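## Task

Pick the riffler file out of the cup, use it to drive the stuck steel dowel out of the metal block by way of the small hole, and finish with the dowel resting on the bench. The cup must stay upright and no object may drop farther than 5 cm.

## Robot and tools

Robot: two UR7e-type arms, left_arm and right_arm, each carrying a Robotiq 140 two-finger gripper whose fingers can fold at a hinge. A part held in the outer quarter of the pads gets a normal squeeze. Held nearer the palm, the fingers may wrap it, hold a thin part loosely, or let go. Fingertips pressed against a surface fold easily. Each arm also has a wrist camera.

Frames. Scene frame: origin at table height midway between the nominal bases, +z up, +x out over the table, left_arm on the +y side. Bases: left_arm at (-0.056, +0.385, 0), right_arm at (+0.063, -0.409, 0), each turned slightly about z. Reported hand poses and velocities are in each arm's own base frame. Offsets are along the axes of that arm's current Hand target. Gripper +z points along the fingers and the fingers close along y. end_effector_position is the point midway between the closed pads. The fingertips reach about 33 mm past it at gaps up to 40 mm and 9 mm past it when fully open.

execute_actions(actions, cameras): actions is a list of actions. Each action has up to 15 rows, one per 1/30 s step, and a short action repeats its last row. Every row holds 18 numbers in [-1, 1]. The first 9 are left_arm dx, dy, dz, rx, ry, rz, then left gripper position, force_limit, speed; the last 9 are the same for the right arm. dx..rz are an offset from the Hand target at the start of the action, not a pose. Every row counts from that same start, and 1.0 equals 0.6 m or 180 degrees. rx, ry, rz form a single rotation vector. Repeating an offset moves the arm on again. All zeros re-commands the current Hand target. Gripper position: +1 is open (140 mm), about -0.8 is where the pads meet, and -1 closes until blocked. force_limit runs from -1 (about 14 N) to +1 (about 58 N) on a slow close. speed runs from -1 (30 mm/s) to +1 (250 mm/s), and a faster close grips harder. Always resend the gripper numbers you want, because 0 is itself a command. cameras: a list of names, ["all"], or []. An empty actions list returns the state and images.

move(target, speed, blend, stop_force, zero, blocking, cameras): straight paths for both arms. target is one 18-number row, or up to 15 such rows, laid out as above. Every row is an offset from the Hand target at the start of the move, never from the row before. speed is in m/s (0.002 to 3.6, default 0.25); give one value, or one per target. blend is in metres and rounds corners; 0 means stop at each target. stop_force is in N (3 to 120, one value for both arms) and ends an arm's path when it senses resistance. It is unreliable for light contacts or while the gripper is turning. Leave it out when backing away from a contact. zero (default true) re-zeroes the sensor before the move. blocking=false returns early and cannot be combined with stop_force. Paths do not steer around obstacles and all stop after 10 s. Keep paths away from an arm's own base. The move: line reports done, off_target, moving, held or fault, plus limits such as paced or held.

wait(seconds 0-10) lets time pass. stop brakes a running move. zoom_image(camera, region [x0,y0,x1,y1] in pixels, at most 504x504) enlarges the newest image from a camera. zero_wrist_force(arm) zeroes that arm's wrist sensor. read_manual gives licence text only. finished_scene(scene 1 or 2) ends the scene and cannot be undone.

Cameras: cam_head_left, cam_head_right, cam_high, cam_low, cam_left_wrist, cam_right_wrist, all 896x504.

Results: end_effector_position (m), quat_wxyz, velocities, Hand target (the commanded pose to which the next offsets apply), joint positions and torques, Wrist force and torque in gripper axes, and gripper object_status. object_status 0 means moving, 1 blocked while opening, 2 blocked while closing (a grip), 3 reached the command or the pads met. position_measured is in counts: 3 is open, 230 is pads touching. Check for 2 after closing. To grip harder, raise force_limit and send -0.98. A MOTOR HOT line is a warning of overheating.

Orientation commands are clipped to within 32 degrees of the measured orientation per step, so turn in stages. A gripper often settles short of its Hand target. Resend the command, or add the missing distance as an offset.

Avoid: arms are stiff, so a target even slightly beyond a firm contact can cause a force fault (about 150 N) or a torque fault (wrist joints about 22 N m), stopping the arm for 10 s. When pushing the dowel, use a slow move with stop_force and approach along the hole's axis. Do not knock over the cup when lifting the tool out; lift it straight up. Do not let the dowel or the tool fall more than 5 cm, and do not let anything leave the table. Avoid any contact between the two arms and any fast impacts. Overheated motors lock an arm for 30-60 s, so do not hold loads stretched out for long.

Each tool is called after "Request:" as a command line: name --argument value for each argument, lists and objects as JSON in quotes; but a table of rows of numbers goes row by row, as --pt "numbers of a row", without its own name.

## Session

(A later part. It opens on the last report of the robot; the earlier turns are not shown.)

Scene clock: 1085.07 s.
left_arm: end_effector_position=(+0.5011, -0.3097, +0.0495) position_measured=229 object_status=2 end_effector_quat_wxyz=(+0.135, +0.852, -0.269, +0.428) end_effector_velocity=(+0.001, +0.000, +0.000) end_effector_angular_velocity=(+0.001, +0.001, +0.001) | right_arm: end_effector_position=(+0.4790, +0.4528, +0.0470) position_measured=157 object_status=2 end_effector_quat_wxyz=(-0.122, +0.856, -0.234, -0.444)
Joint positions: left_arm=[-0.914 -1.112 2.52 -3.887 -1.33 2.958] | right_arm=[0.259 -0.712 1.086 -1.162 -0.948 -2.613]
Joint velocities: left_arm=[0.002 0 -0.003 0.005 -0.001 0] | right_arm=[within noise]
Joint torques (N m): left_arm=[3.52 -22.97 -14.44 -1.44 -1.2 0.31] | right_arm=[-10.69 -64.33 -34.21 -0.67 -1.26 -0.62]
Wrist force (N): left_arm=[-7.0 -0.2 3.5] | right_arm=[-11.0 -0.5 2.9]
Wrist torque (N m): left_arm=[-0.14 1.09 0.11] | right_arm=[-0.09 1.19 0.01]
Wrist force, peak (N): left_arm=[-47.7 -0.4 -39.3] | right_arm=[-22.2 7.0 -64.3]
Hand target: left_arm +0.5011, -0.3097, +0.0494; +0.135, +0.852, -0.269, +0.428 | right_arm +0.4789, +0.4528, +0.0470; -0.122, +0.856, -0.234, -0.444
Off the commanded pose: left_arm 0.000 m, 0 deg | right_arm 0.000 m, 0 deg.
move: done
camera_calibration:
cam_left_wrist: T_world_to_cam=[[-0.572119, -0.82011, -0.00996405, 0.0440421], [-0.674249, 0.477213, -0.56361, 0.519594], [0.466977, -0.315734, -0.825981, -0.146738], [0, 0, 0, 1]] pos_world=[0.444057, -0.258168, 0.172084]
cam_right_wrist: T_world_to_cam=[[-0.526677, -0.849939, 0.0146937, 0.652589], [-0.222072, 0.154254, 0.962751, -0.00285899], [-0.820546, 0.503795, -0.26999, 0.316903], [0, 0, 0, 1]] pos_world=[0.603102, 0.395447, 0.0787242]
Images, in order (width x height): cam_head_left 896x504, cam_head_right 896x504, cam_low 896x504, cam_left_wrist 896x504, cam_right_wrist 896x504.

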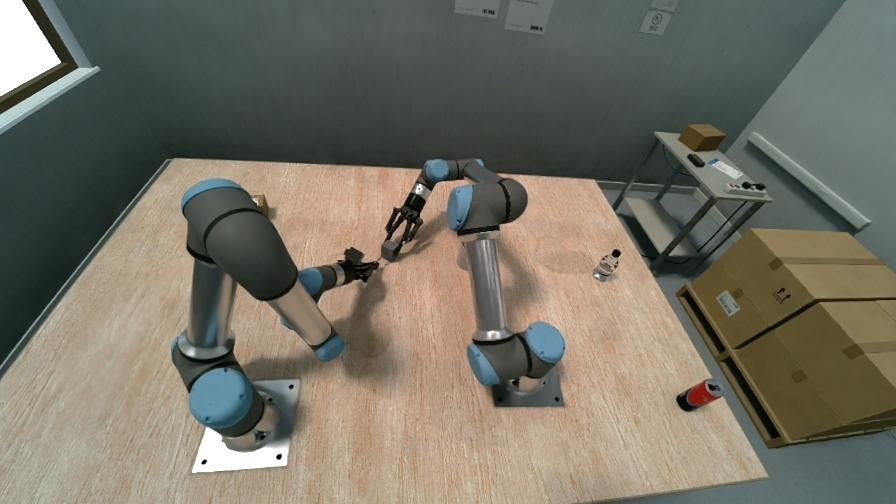

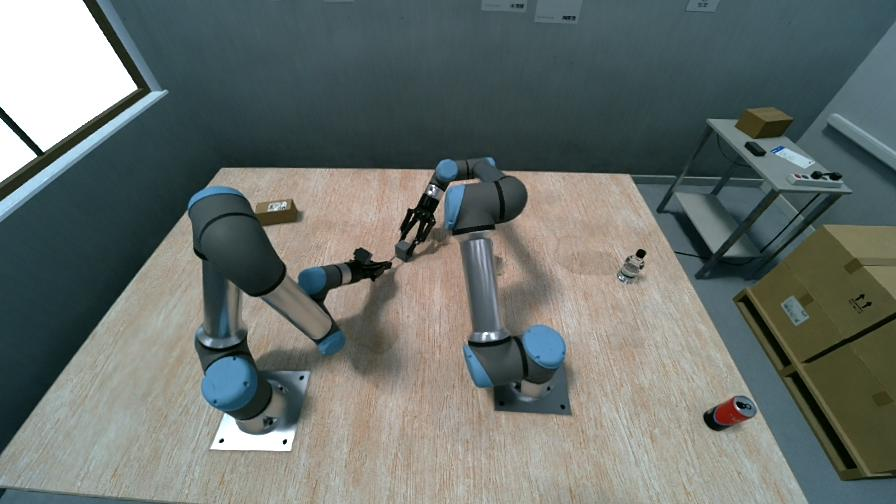

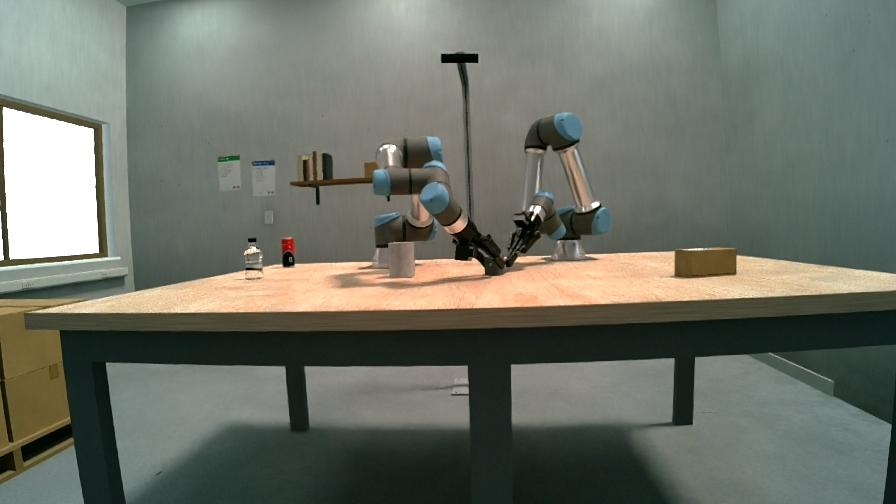

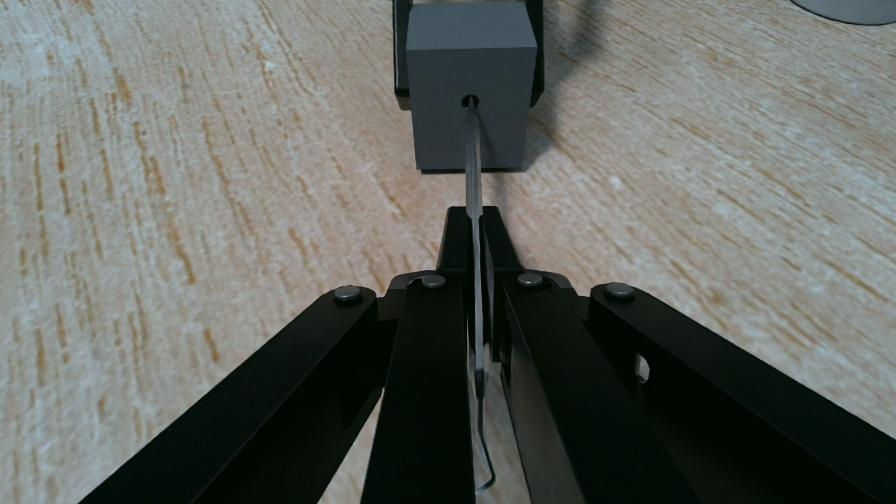

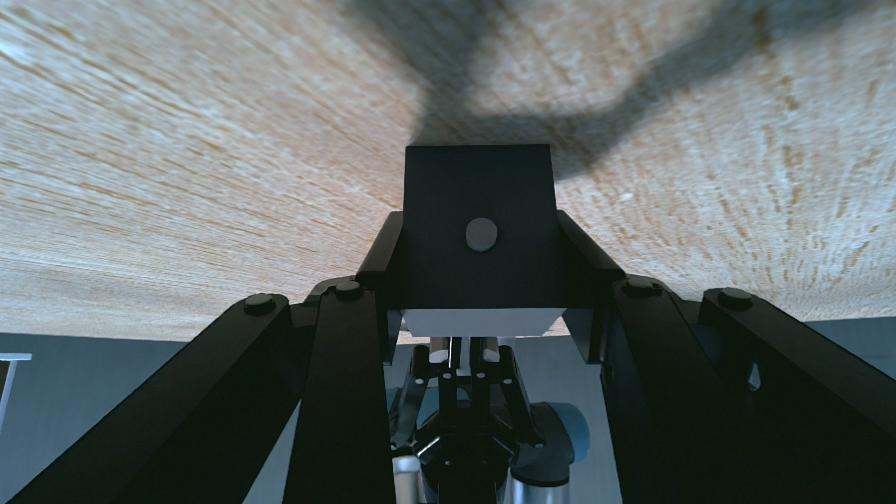

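Request:
move --target '[-0.00535, 0, 0.00399, 0, 0, 0, -1, 1, 1, 0, 0, 0, 0, 0, 0, -1, 1, 0.5]' --speed 0.01 --stop_force 6

Scene clock: 1115.30 s.
left_arm: end_effector_position=(+0.5012, -0.3097, +0.0474) position_measured=229 object_status=2 end_effector_quat_wxyz=(+0.135, +0.852, -0.269, +0.428) | right_arm: end_effector_position=(+0.4789, +0.4528, +0.0470) position_measured=157 object_status=2 end_effector_quat_wxyz=(-0.122, +0.856, -0.234, -0.444)
Joint positions: left_arm=[-0.913 -1.104 2.52 -3.895 -1.33 2.958] | right_arm=[0.26 -0.712 1.086 -1.162 -0.948 -2.613]
Joint torques (N m): left_arm=[10.07 -36.36 -7.68 -0.08 -1.06 1.2] | right_arm=[6.3 -58.42 -29.44 0.75 -1.39 -0.57]
Wrist force (N): left_arm=[-3.4 -0.5 -1.0] | right_arm=[-10.1 0.3 2.9]
Wrist torque (N m): left_arm=[-0.17 1.51 0.09] | right_arm=[0.44 1.46 -0.10]
Wrist force, peak (N): left_arm=[-7.5 -0.2 2.5] | right_arm=[-11.4 0.7 2.8]
Hand target: left_arm +0.5012, -0.3097, +0.0474; +0.135, +0.852, -0.269, +0.428 (not the last commanded pose) | right_arm +0.4789, +0.4528, +0.0470; -0.122, +0.856, -0.234, -0.444
Off the commanded pose: left_arm 0.002 m, 0 deg | right_arm 0.000 m, 0 deg.
move: contact (left_arm)

Request:
move --target '[0.0024, 0, -0.0018, 0, 0, 0, -1, 1, 1, 0, 0, 0, 0, 0, 0, -1, 1, 0.5]' --speed 0.02 --cameras '["cam_left_wrist"]'

Request:
zoom_image --camera "cam_left_wrist" --region '[440, 350, 520, 504]'

Request:
zoom_image --camera "cam_left_wrist" --region '[450, 80, 500, 140]'

Scene clock: 1129.47 s.
left_arm: end_effector_position=(+0.5011, -0.3097, +0.0492) position_measured=229 object_status=2 end_effector_quat_wxyz=(+0.135, +0.852, -0.269, +0.428) | right_arm: end_effector_position=(+0.4789, +0.4528, +0.0470) position_measured=157 object_status=2 end_effector_quat_wxyz=(-0.122, +0.856, -0.234, -0.444)
Joint positions: left_arm=[-0.913 -1.111 2.52 -3.888 -1.33 2.958] | right_arm=[0.26 -0.712 1.086 -1.162 -0.948 -2.613]
Joint torques (N m): left_arm=[7.12 -30.83 -1.12 -3.41 -0.62 0.91] | right_arm=[4.17 -53.26 -26.53 -0.35 -1.55 -0.63]
Wrist force (N): left_arm=[-6.9 -0.3 6.7] | right_arm=[-12.5 1.9 4.3]
Wrist torque (N m): left_arm=[-0.13 0.88 0.10] | right_arm=[0.32 1.32 0.08]
Wrist force, peak (N): left_arm=[-6.9 -0.3 6.7] | right_arm=[-12.8 1.9 4.7]
Hand target: left_arm +0.5011, -0.3097, +0.0492; +0.135, +0.852, -0.269, +0.428 | right_arm +0.4789, +0.4528, +0.0470; -0.122, +0.856, -0.234, -0.444
Off the commanded pose: left_arm 0.000 m, 0 deg | right_arm 0.000 m, 0 deg.
move: done
camera_calibration:
cam_left_wrist: T_world_to_cam=[[-0.572049, -0.820158, -0.0100335, 0.0440644], [-0.67437, 0.477256, -0.563429, 0.519526], [0.466889, -0.315542, -0.826104, -0.146923], [0, 0, 0, 1]] pos_world=[0.444157, -0.258168, 0.171785]
Images, in order (width x height): cam_left_wrist 896x504.

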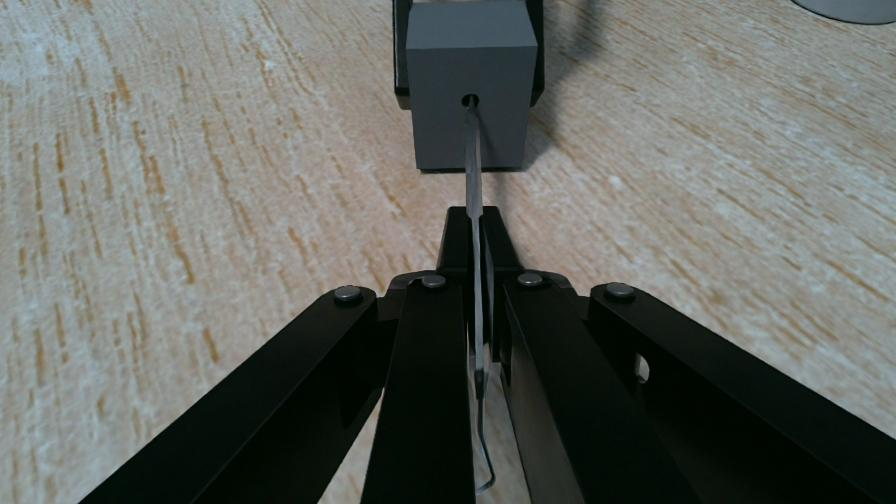

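Scaled by 3.273 from the camera's 896x504 image, which has a finer 1280x720 frame.

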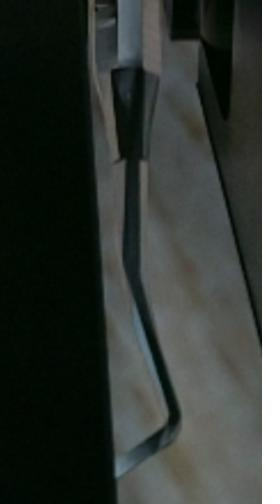

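Scaled by 8.400 from the camera's 896x504 image, which has a finer 1280x720 frame.

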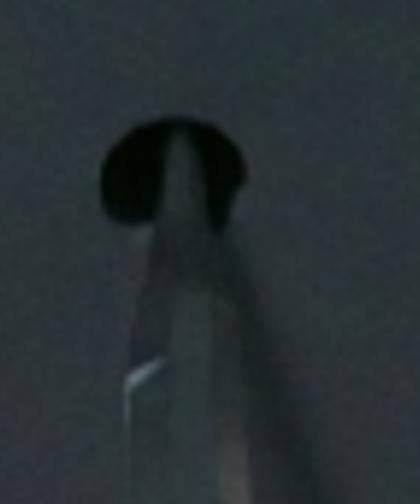

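Request:
move --target '[0.00668, 0, -0.00498, 0, 0, 0, -1, 1, 1, 0, 0, 0, 0, 0, 0, -1, 1, 0.5]' --speed 0.01 --stop_force 6

Scene clock: 1139.73 s.
left_arm: end_effector_position=(+0.5011, -0.3097, +0.0542) position_measured=229 object_status=2 end_effector_quat_wxyz=(+0.135, +0.852, -0.269, +0.428) | right_arm: end_effector_position=(+0.4789, +0.4528, +0.0470) position_measured=157 object_status=2 end_effector_quat_wxyz=(-0.122, +0.856, -0.234, -0.444)
Joint positions: left_arm=[-0.913 -1.131 2.52 -3.868 -1.33 2.958] | right_arm=[0.26 -0.712 1.086 -1.162 -0.948 -2.613]
Joint torques (N m): left_arm=[-5.73 -21.24 -1.27 -9.08 0.89 -0.78] | right_arm=[-11.03 -47.7 -23.15 -3.18 -1.23 -0.31]
Wrist force (N): left_arm=[-8.7 -2.3 12.5] | right_arm=[-17.0 3.8 6.7]
Wrist torque (N m): left_arm=[-0.01 0.68 0.01] | right_arm=[0.15 1.02 0.09]
Wrist force, peak (N): left_arm=[-8.5 -2.2 13.2] | right_arm=[-17.4 4.1 7.1]
Hand target: left_arm +0.5011, -0.3097, +0.0542; +0.135, +0.852, -0.269, +0.428 | right_arm +0.4789, +0.4528, +0.0470; -0.122, +0.856, -0.234, -0.444
Off the commanded pose: left_arm 0.000 m, 0 deg | right_arm 0.000 m, 0 deg.
move: done

Request:
move --pt "-0.0047 0 0.0035 0 0 0 -1 1 1 0 0 0 0 0 0 -1 1 0.5" --pt "-0.0386 0 -0.0419 0 0 0 -1 1 1 0 0 0 0 0 0 -1 1 0.5" --speed 0.03 --cameras '["cam_left_wrist"]'

Request:
zoom_image --camera "cam_left_wrist" --region '[430, 60, 510, 220]'

Request:
zoom_image --camera "cam_left_wrist" --region '[450, 80, 500, 140]'

Scene clock: 1146.77 s.
left_arm: end_effector_position=(+0.4733, -0.2902, +0.0508) position_measured=229 object_status=2 end_effector_quat_wxyz=(+0.135, +0.852, -0.269, +0.428) end_effector_velocity=(+0.000, -0.001, -0.001) end_effector_angular_velocity=(+0.003, +0.002, -0.001) | right_arm: end_effector_position=(+0.4789, +0.4528, +0.0470) position_measured=157 object_status=2 end_effector_quat_wxyz=(-0.122, +0.856, -0.234, -0.444)
Joint positions: left_arm=[-0.95 -1.14 2.617 -3.951 -1.301 2.935] | right_arm=[0.26 -0.712 1.086 -1.162 -0.948 -2.613]
Joint velocities: left_arm=[0.001 0.001 -0.003 0.005 -0.001 0.001] | right_arm=[within noise]
Joint torques (N m): left_arm=[6.73 -21.11 -13.53 -0.99 -0.48 0.73] | right_arm=[-4.77 -46.48 -21.64 -3.28 -1.17 -0.97]
Wrist force (N): left_arm=[-6.2 0.0 0.4] | right_arm=[-12.3 1.3 2.2]
Wrist torque (N m): left_arm=[-0.09 1.21 0.20] | right_arm=[0.35 1.45 -0.04]
Wrist force, peak (N): left_arm=[-8.9 -2.2 12.7] | right_arm=[-17.3 4.1 6.6]
Hand target: left_arm +0.4733, -0.2902, +0.0507; +0.135, +0.852, -0.269, +0.428 | right_arm +0.4789, +0.4528, +0.0470; -0.122, +0.856, -0.234, -0.444
Off the commanded pose: left_arm 0.000 m, 0 deg | right_arm 0.000 m, 0 deg.
move: done
camera_calibration:
cam_left_wrist: T_world_to_cam=[[-0.572019, -0.820182, -0.00985121, 0.0440627], [-0.674265, 0.477023, -0.563752, 0.492206], [0.467078, -0.315834, -0.825885, -0.126691], [0, 0, 0, 1]] pos_world=[0.416257, -0.238668, 0.173284]
Images, in order (width x height): cam_left_wrist 896x504.

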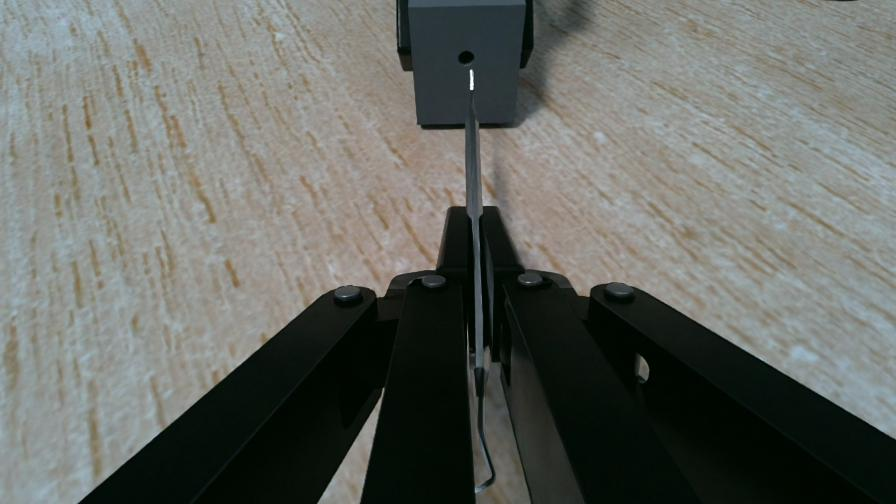

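Scaled by 3.150 from the camera's 896x504 image, which has a finer 1280x720 frame.

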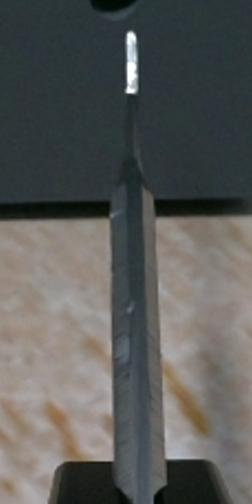

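Scaled by 8.400 from the camera's 896x504 image, which has a finer 1280x720 frame.

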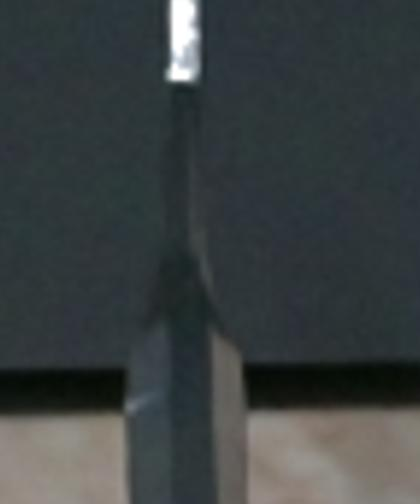

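Request:
zoom_image --camera "cam_left_wrist" --region '[456, 60, 488, 92]'

Request:
zoom_image --camera "cam_left_wrist" --region '[456, 86, 488, 118]'

Scaled by 15.750 from the camera's 896x504 image, which has a finer 1280x720 frame.

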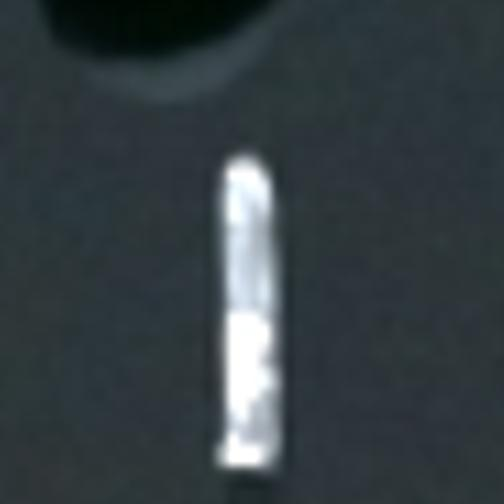

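Scaled by 15.750 from the camera's 896x504 image, which has a finer 1280x720 frame.

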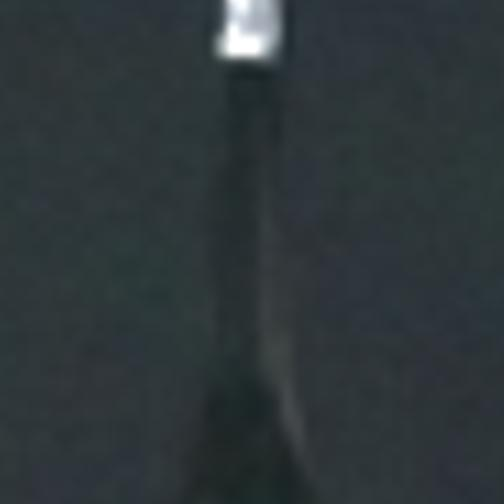

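Request:
execute_actions --actions '[]' --cameras '["cam_head_left", "cam_head_right", "cam_low", "cam_high"]'

Request:
zoom_image --camera "cam_head_left" --region '[365, 236, 401, 266]'

Request:
zoom_image --camera "cam_head_right" --region '[377, 236, 413, 266]'

Scene clock: 1161.93 s.
left_arm: end_effector_position=(+0.4733, -0.2902, +0.0507) position_measured=229 object_status=2 end_effector_quat_wxyz=(+0.135, +0.852, -0.269, +0.428) | right_arm: end_effector_position=(+0.4789, +0.4528, +0.0470) position_measured=157 object_status=2 end_effector_quat_wxyz=(-0.122, +0.856, -0.234, -0.444)
Joint positions: left_arm=[-0.95 -1.14 2.617 -3.951 -1.302 2.935] | right_arm=[0.26 -0.712 1.086 -1.162 -0.948 -2.613]
Joint velocities: within noise
Joint torques (N m): left_arm=[10.51 -15.56 -13.99 -1.08 -1.3 1.32] | right_arm=[4.31 -47.73 -19.27 -3.47 -1.35 -0.75]
Wrist force (N): left_arm=[-6.5 -0.2 0.5] | right_arm=[-12.0 1.1 2.1]
Wrist torque (N m): left_arm=[-0.13 1.25 0.21] | right_arm=[0.31 1.38 -0.04]
Wrist force, peak (N): left_arm=[-6.5 -0.3 0.6] | right_arm=[-12.5 1.3 2.2]
Hand target: left_arm +0.4733, -0.2902, +0.0507; +0.135, +0.852, -0.269, +0.428 | right_arm +0.4789, +0.4528, +0.0470; -0.122, +0.856, -0.234, -0.444
Tool commands: left_gripper/position=-1.0 left_gripper/force_limit=+1.0 left_gripper/speed=+1.0 right_gripper/position=-1.0 right_gripper/force_limit=+1.0 right_gripper/speed=+0.5
Off the commanded pose: left_arm 0.000 m, 0 deg | right_arm 0.000 m, 0 deg.
Images, in order (width x height): cam_head_left 896x504, cam_head_right 896x504, cam_high 896x504, cam_low 896x504.

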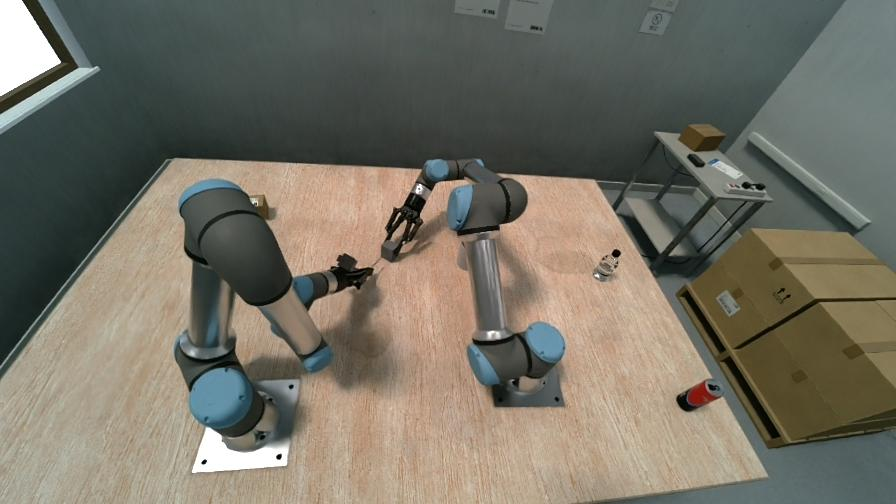

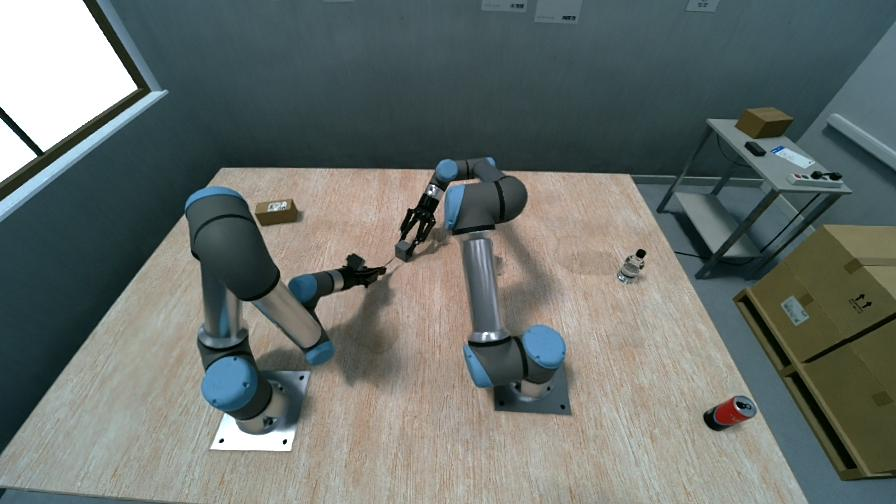

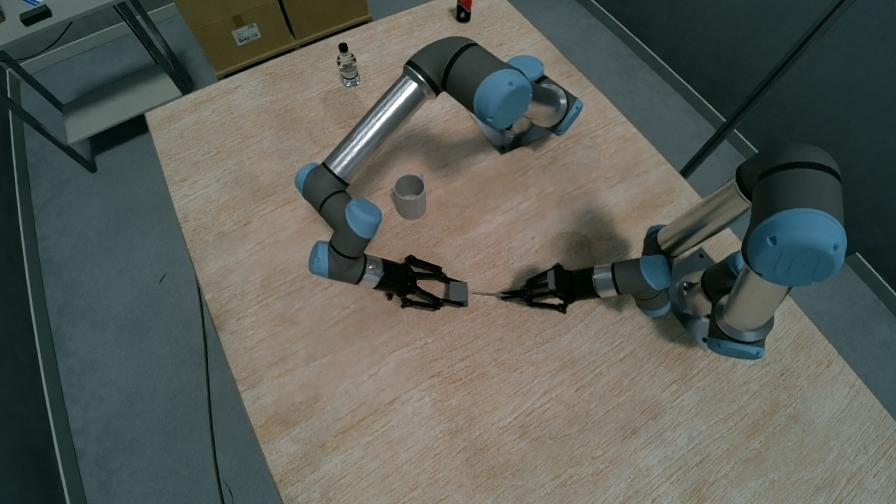

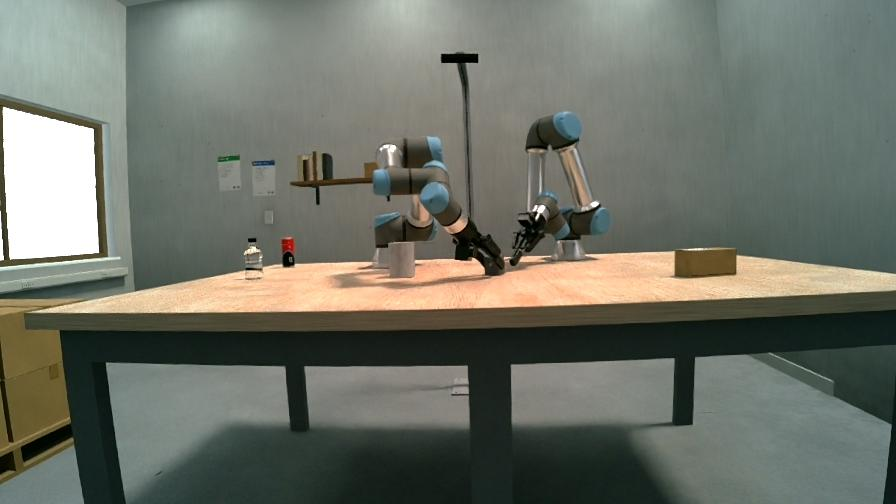

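Scaled by 14.000 from the camera's 896x504 image, which has a finer 1280x720 frame.

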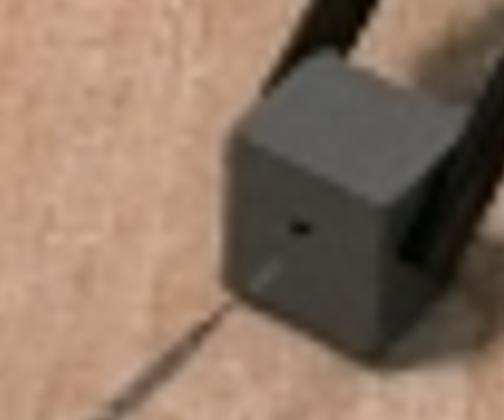

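Scaled by 14.000 from the camera's 896x504 image, which has a finer 1280x720 frame.

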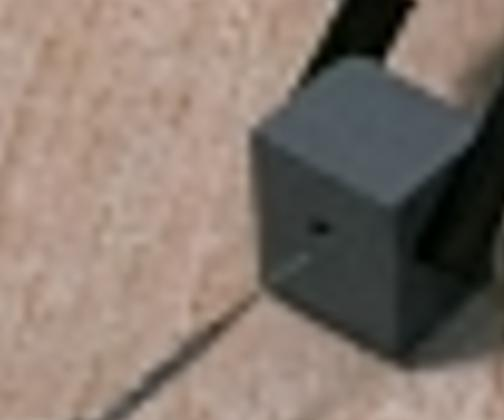

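Request:
move --target '[-0.0035, 0, 0, 0, 0.0278, 0, -1, 1, 1, 0, 0, 0, 0, 0, 0, -1, 1, 0.5]' --speed 0.05 --cameras '["cam_left_wrist", "cam_head_left", "cam_head_right"]'

Request:
zoom_image --camera "cam_left_wrist" --region '[430, 20, 510, 180]'

Request:
zoom_image --camera "cam_head_left" --region '[365, 236, 401, 266]'

Request:
zoom_image --camera "cam_head_right" --region '[377, 236, 413, 266]'

Scene clock: 1175.07 s.
left_arm: end_effector_position=(+0.4722, -0.2894, +0.0489) position_measured=229 object_status=2 end_effector_quat_wxyz=(+0.147, +0.833, -0.263, +0.465) | right_arm: end_effector_position=(+0.4789, +0.4528, +0.0470) position_measured=157 object_status=2 end_effector_quat_wxyz=(-0.122, +0.856, -0.234, -0.444)
Joint positions: left_arm=[-0.971 -1.001 2.639 -4.198 -1.267 2.948] | right_arm=[0.26 -0.712 1.086 -1.162 -0.948 -2.613]
Joint torques (N m): left_arm=[4.89 -33.06 -10.12 -2.52 -1.36 -0.49] | right_arm=[4.44 -47.86 -18.54 -3.42 -0.94 -1.06]
Wrist force (N): left_arm=[-6.1 -0.2 0.6] | right_arm=[-12.1 1.2 2.1]
Wrist torque (N m): left_arm=[-0.16 1.16 0.11] | right_arm=[0.34 1.41 -0.05]
Wrist force, peak (N): left_arm=[-6.5 -0.4 0.6] | right_arm=[-12.5 1.5 2.1]
Hand target: left_arm +0.4723, -0.2894, +0.0490; +0.147, +0.833, -0.263, +0.465 | right_arm +0.4789, +0.4528, +0.0470; -0.122, +0.856, -0.234, -0.444
Off the commanded pose: left_arm 0.000 m, 0 deg | right_arm 0.000 m, 0 deg.
move: done
camera_calibration:
cam_left_wrist: T_world_to_cam=[[-0.571499, -0.820543, -0.00994479, 0.0437551], [-0.63149, 0.4475, -0.633217, 0.464681], [0.524032, -0.355603, -0.77391, -0.168509], [0, 0, 0, 1]] pos_world=[0.406751, -0.231964, 0.164269]
Images, in order (width x height): cam_head_left 896x504, cam_head_right 896x504, cam_left_wrist 896x504.

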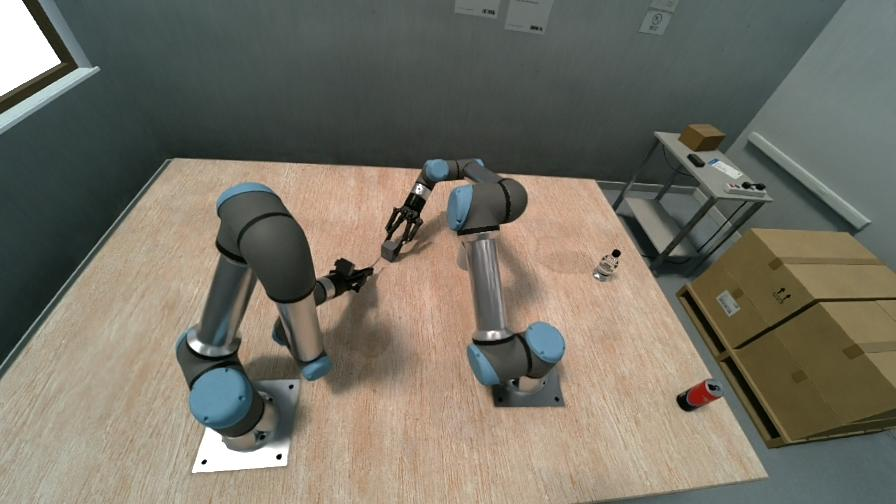

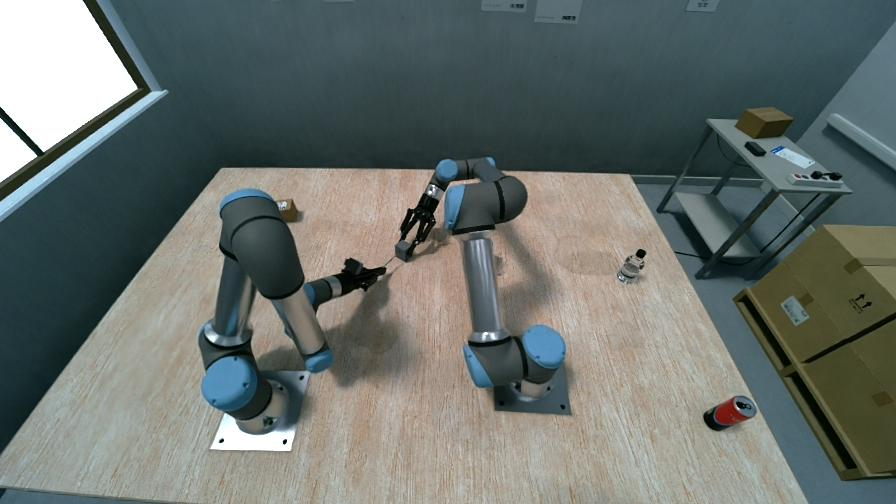

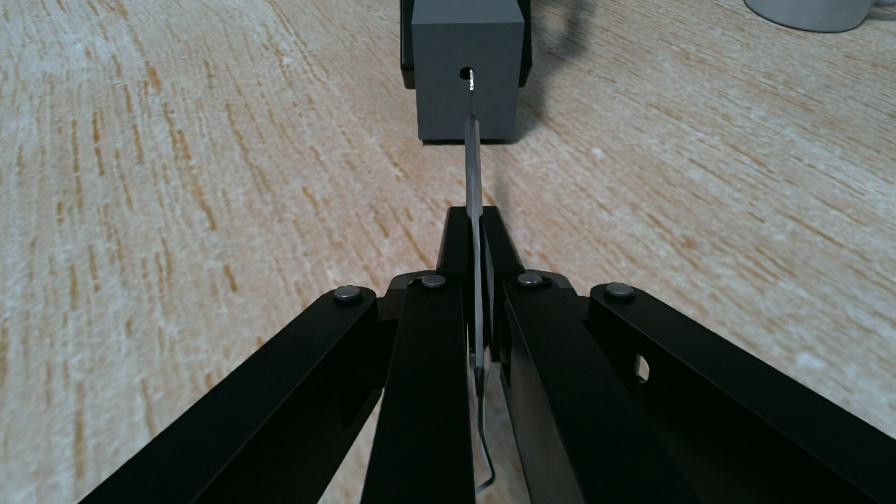

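Scaled by 3.150 from the camera's 896x504 image, which has a finer 1280x720 frame.

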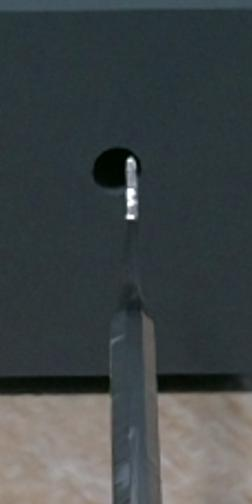

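Scaled by 14.000 from the camera's 896x504 image, which has a finer 1280x720 frame.

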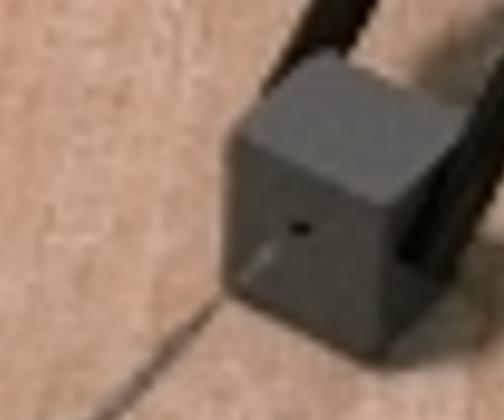

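Scaled by 14.000 from the camera's 896x504 image, which has a finer 1280x720 frame.

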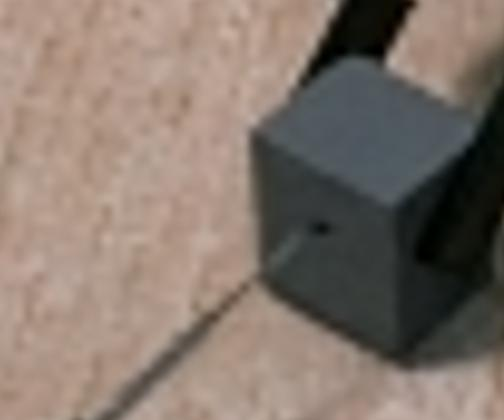

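Request:
move --target '[-0.00567, -0.0014, 0.0035, 0, 0, 0, -1, 1, 1, 0, 0, 0, 0, 0, 0, -1, 1, 0.5]' --speed 0.03 --cameras '["cam_left_wrist", "cam_head_left", "cam_head_right"]'

Request:
zoom_image --camera "cam_left_wrist" --region '[450, 50, 490, 90]'

Request:
zoom_image --camera "cam_head_left" --region '[365, 236, 401, 266]'

Request:
zoom_image --camera "cam_head_right" --region '[377, 236, 413, 266]'

Scene clock: 1209.93 s.
left_arm: end_effector_position=(+0.4728, -0.2888, +0.0450) position_measured=229 object_status=2 end_effector_quat_wxyz=(+0.147, +0.833, -0.263, +0.465) | right_arm: end_effector_position=(+0.4789, +0.4528, +0.0470) position_measured=157 object_status=2 end_effector_quat_wxyz=(-0.122, +0.856, -0.234, -0.444)
Joint positions: left_arm=[-0.968 -0.981 2.637 -4.216 -1.27 2.949] | right_arm=[0.26 -0.712 1.086 -1.162 -0.948 -2.613]
Joint torques (N m): left_arm=[5.58 -35.65 -6.18 -1.95 -0.5 1.82] | right_arm=[4.53 -47.05 -17.49 -3.31 -1.29 -1.03]
Wrist force (N): left_arm=[-6.3 0.0 0.7] | right_arm=[-12.6 1.2 2.2]
Wrist torque (N m): left_arm=[-0.12 1.20 0.11] | right_arm=[0.35 1.51 -0.04]
Wrist force, peak (N): left_arm=[-6.4 -0.3 0.8] | right_arm=[-12.6 1.2 2.2]
Hand target: left_arm +0.4728, -0.2888, +0.0450; +0.147, +0.833, -0.263, +0.465 | right_arm +0.4789, +0.4528, +0.0470; -0.122, +0.856, -0.234, -0.444
Off the commanded pose: left_arm 0.000 m, 0 deg | right_arm 0.000 m, 0 deg.
move: done
camera_calibration:
cam_left_wrist: T_world_to_cam=[[-0.571357, -0.820645, -0.00963561, 0.0444457], [-0.631478, 0.447092, -0.633518, 0.462163], [0.524201, -0.35588, -0.773668, -0.171712], [0, 0, 0, 1]] pos_world=[0.407251, -0.231264, 0.160369]
Images, in order (width x height): cam_head_left 896x504, cam_head_right 896x504, cam_left_wrist 896x504.

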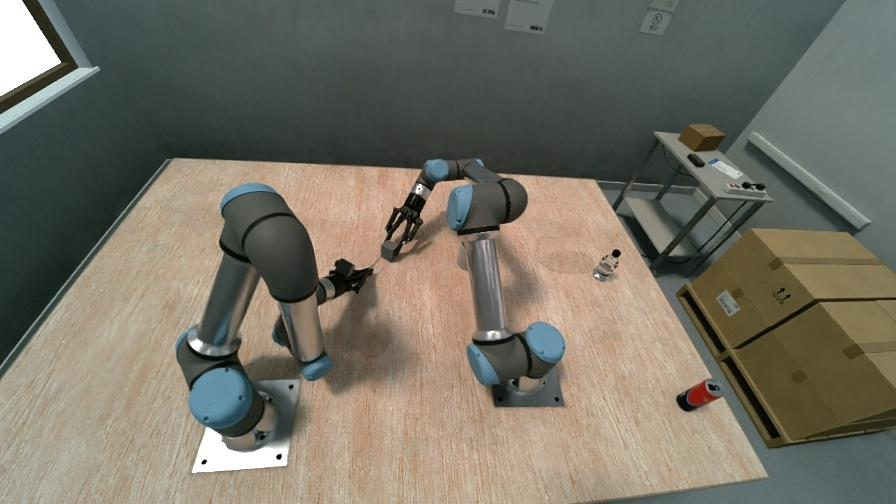

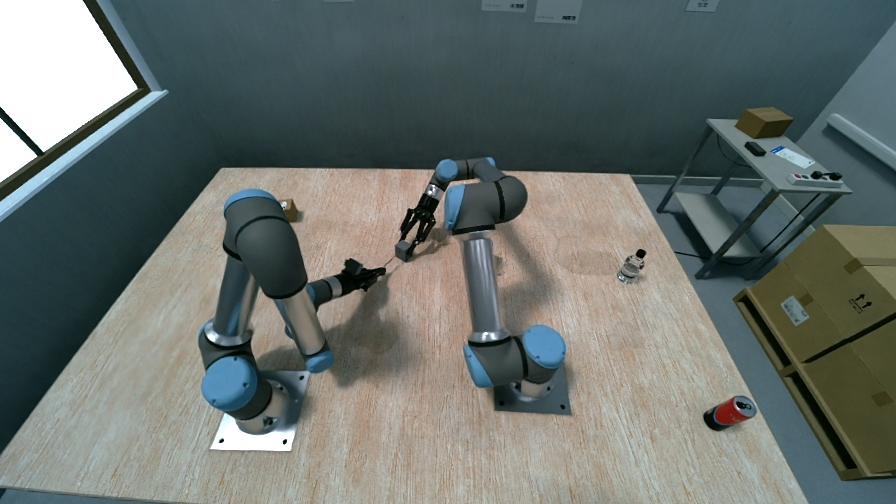

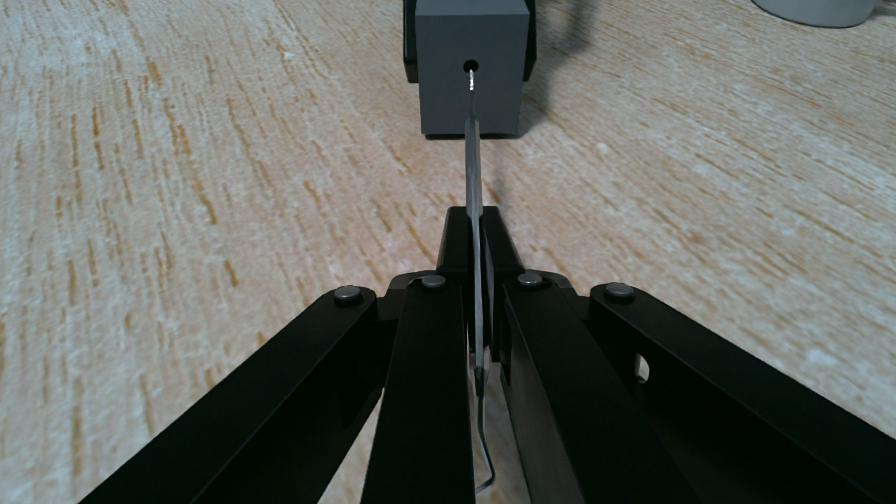

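Scaled by 12.600 from the camera's 896x504 image, which has a finer 1280x720 frame.

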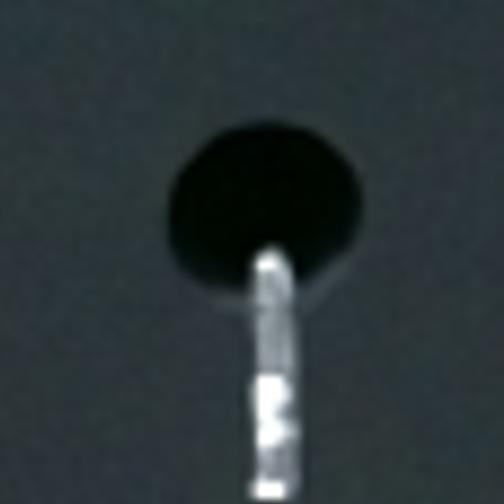

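Scaled by 14.000 from the camera's 896x504 image, which has a finer 1280x720 frame.

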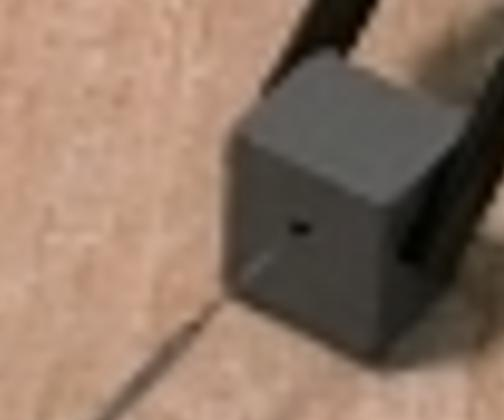

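Scaled by 14.000 from the camera's 896x504 image, which has a finer 1280x720 frame.

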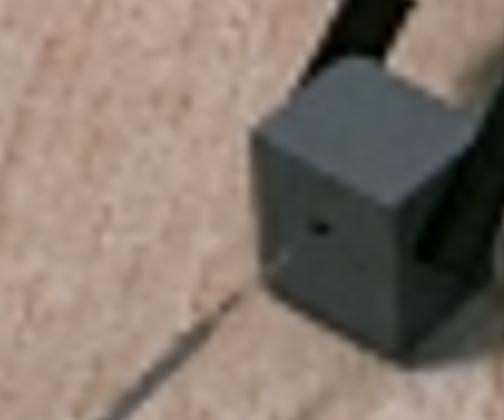

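Request:
move --target '[0.01752, 0, 0.02836, 0, 0, 0, -1, 1, 1, 0, 0, 0, 0, 0, 0, -1, 1, 0.5]' --speed 0.015 --stop_force 8 --cameras '["cam_left_wrist"]'

Request:
zoom_image --camera "cam_left_wrist" --region '[450, 70, 490, 110]'

Scene clock: 1215.70 s.
left_arm: end_effector_position=(+0.4892, -0.3002, +0.0450) position_measured=229 object_status=2 end_effector_quat_wxyz=(+0.147, +0.833, -0.263, +0.465) | right_arm: end_effector_position=(+0.4789, +0.4528, +0.0470) position_measured=157 object_status=2 end_effector_quat_wxyz=(-0.122, +0.856, -0.234, -0.444)
Joint positions: left_arm=[-0.943 -0.986 2.58 -4.158 -1.291 2.964] | right_arm=[0.26 -0.712 1.086 -1.162 -0.948 -2.613]
Joint torques (N m): left_arm=[-9.71 -39.79 2.79 -7.46 1.29 -0.77] | right_arm=[4.54 -47.09 -18.42 0.03 -1.08 -1.1]
Wrist force (N): left_arm=[-8.7 -0.3 2.8] | right_arm=[-13.7 2.0 0.5]
Wrist torque (N m): left_arm=[-0.07 0.92 0.09] | right_arm=[0.38 1.38 -0.01]
Wrist force, peak (N): left_arm=[-10.0 -0.7 0.7] | right_arm=[-13.9 2.0 0.4]
Hand target: left_arm +0.4891, -0.3002, +0.0450; +0.147, +0.833, -0.263, +0.465 | right_arm +0.4789, +0.4528, +0.0470; -0.122, +0.856, -0.234, -0.444
Off the commanded pose: left_arm 0.000 m, 0 deg | right_arm 0.000 m, 0 deg.
move: done
camera_calibration:
cam_left_wrist: T_world_to_cam=[[-0.571397, -0.820616, -0.00970654, 0.0444138], [-0.631519, 0.447221, -0.633385, 0.477688], [0.524107, -0.355785, -0.773776, -0.184321], [0, 0, 0, 1]] pos_world=[0.423651, -0.242764, 0.160369]
Images, in order (width x height): cam_left_wrist 896x504.

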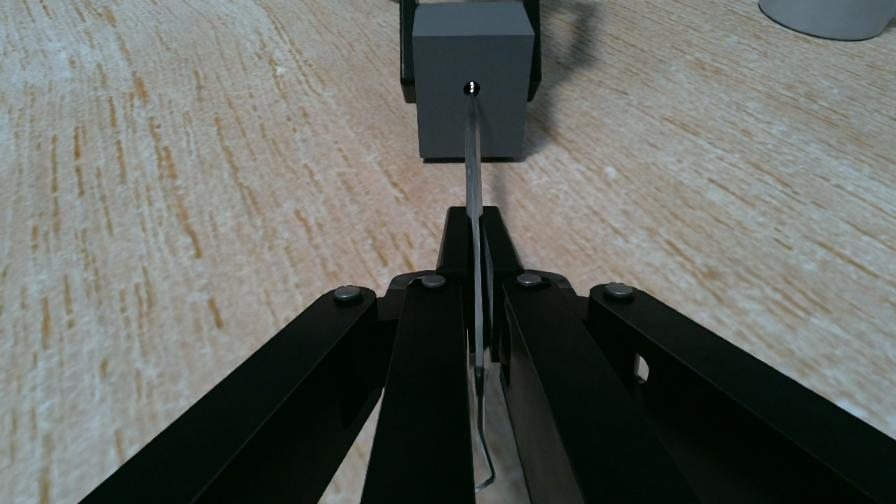

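Scaled by 12.600 from the camera's 896x504 image, which has a finer 1280x720 frame.

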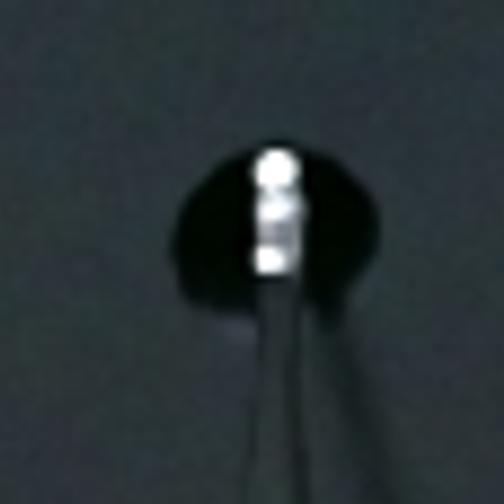

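Request:
move --target '[-0.01134, 0, 0.007, 0, 0, 0, -1, 1, 1, 0, 0, 0, 0, 0, 0, -1, 1, 0.5]' --speed 0.006 --stop_force 5

Scene clock: 1249.53 s.
left_arm: end_effector_position=(+0.4892, -0.3003, +0.0374) position_measured=229 object_status=2 end_effector_quat_wxyz=(+0.147, +0.833, -0.263, +0.465) | right_arm: end_effector_position=(+0.4789, +0.4528, +0.0470) position_measured=157 object_status=2 end_effector_quat_wxyz=(-0.122, +0.856, -0.234, -0.444)
Joint positions: left_arm=[-0.943 -0.953 2.577 -4.188 -1.291 2.964] | right_arm=[0.26 -0.712 1.086 -1.162 -0.948 -2.613]
Joint torques (N m): left_arm=[-6.41 -38.07 4.84 -0.29 0.24 -0.49] | right_arm=[4.15 -47.3 -18.72 0.34 -1.08 -0.76]
Wrist force (N): left_arm=[-4.8 -0.2 -0.9] | right_arm=[-12.4 1.3 2.0]
Wrist torque (N m): left_arm=[-0.15 1.36 0.10] | right_arm=[0.30 1.44 -0.07]
Wrist force, peak (N): left_arm=[-9.1 -0.4 2.7] | right_arm=[-14.1 1.8 0.5]
Hand target: left_arm +0.4892, -0.3002, +0.0374; +0.147, +0.833, -0.263, +0.465 | right_arm +0.4789, +0.4528, +0.0470; -0.122, +0.856, -0.234, -0.444
Off the commanded pose: left_arm 0.000 m, 0 deg | right_arm 0.000 m, 0 deg.
move: contact (left_arm)

Request:
move --pt "0.0054 0 -0.0033 0 0 0 -1 1 1 0 0 0 0 0 0 -1 1 0.5" --pt "-0.0164 0 -0.0386 0 0 0 -1 1 1 0 0 0 0 0 0 -1 1 0.5" --pt "-0.0164 0.0133 -0.0386 0 0 0 -1 1 1 0 0 0 0 0 0 -1 1 0.5" --speed 0.05 --blend '[0, 0.003, 0]'

Request:
move --target '[0.0218, 0, 0.0353, 0, 0, 0, -1, 1, 1, 0, 0, 0, 0, 0, 0, -1, 1, 0.5]' --speed 0.012 --stop_force 4 --cameras '["cam_left_wrist"]'

Request:
zoom_image --camera "cam_left_wrist" --region '[450, 50, 510, 110]'

Scene clock: 1269.20 s.
left_arm: end_effector_position=(+0.4641, -0.2925, +0.0411) position_measured=229 object_status=2 end_effector_quat_wxyz=(+0.147, +0.833, -0.263, +0.465) | right_arm: end_effector_position=(+0.4789, +0.4528, +0.0470) position_measured=157 object_status=2 end_effector_quat_wxyz=(-0.122, +0.856, -0.234, -0.444)
Joint positions: left_arm=[-1.004 -0.961 2.653 -4.245 -1.239 2.928] | right_arm=[0.26 -0.712 1.086 -1.162 -0.948 -2.613]
Joint torques (N m): left_arm=[10.68 -37.24 -7.61 -2.4 -1.21 1.12] | right_arm=[4.7 -47.46 -17.13 0.03 -1.11 -1.17]
Wrist force (N): left_arm=[-6.4 -0.2 0.7] | right_arm=[-12.8 1.6 1.1]
Wrist torque (N m): left_arm=[-0.15 1.22 0.22] | right_arm=[0.35 1.41 -0.04]
Wrist force, peak (N): left_arm=[-6.6 -0.8 0.1] | right_arm=[-13.4 1.5 1.1]
Hand target: left_arm +0.4642, -0.2925, +0.0412; +0.147, +0.833, -0.263, +0.465 | right_arm +0.4789, +0.4528, +0.0470; -0.122, +0.856, -0.234, -0.444
Off the commanded pose: left_arm 0.000 m, 0 deg | right_arm 0.000 m, 0 deg.
move: done

Scene clock: 1271.60 s.
left_arm: end_effector_position=(+0.4774, -0.3018, +0.0412) position_measured=229 object_status=2 end_effector_quat_wxyz=(+0.147, +0.833, -0.263, +0.465) | right_arm: end_effector_position=(+0.4789, +0.4528, +0.0470) position_measured=157 object_status=2 end_effector_quat_wxyz=(-0.122, +0.856, -0.234, -0.444)
Joint positions: left_arm=[-0.981 -0.968 2.607 -4.196 -1.259 2.942] | right_arm=[0.26 -0.712 1.086 -1.162 -0.948 -2.613]
Joint torques (N m): left_arm=[-13.27 -22.26 1.95 -6.31 2.34 -1.02] | right_arm=[3.33 -46.38 -17.92 0.06 -0.88 -1.37]
Wrist force (N): left_arm=[-7.9 0.2 -2.4] | right_arm=[-12.3 1.3 -2.7]
Wrist torque (N m): left_arm=[-0.13 1.26 0.13] | right_arm=[0.41 1.52 -0.09]
Wrist force, peak (N): left_arm=[-9.4 0.0 -4.9] | right_arm=[-13.3 1.5 1.4]
Hand target: left_arm +0.4774, -0.3018, +0.0412; +0.147, +0.833, -0.263, +0.465 (not the last commanded pose) | right_arm +0.4789, +0.4528, +0.0470; -0.122, +0.856, -0.234, -0.444
Off the commanded pose: left_arm 0.009 m, 0 deg | right_arm 0.000 m, 0 deg.
move: contact (left_arm)
camera_calibration:
cam_left_wrist: T_world_to_cam=[[-0.571397, -0.820617, -0.00970631, 0.0364603], [-0.631487, 0.447198, -0.633434, 0.468552], [0.524147, -0.355813, -0.773736, -0.181692], [0, 0, 0, 1]] pos_world=[0.411951, -0.244264, 0.156569]
Images, in order (width x height): cam_left_wrist 896x504.

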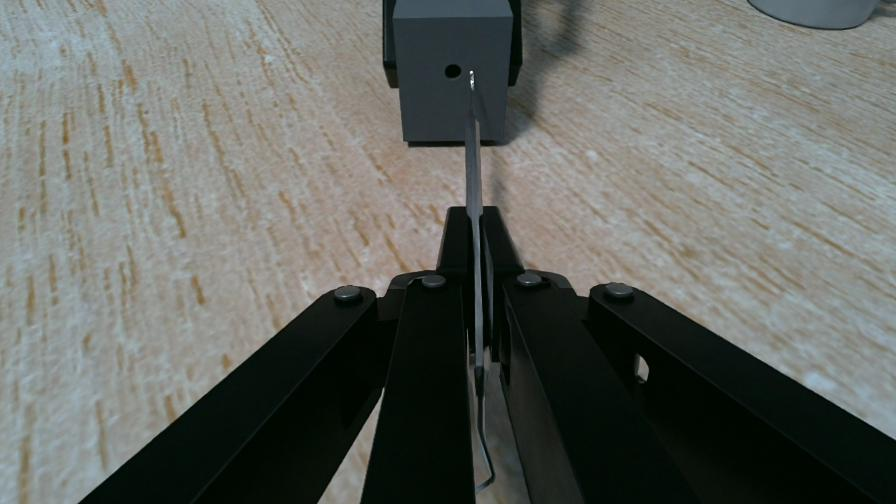

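Scaled by 8.400 from the camera's 896x504 image, which has a finer 1280x720 frame.

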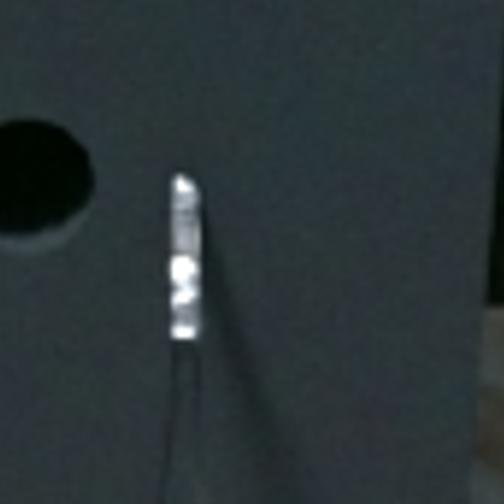

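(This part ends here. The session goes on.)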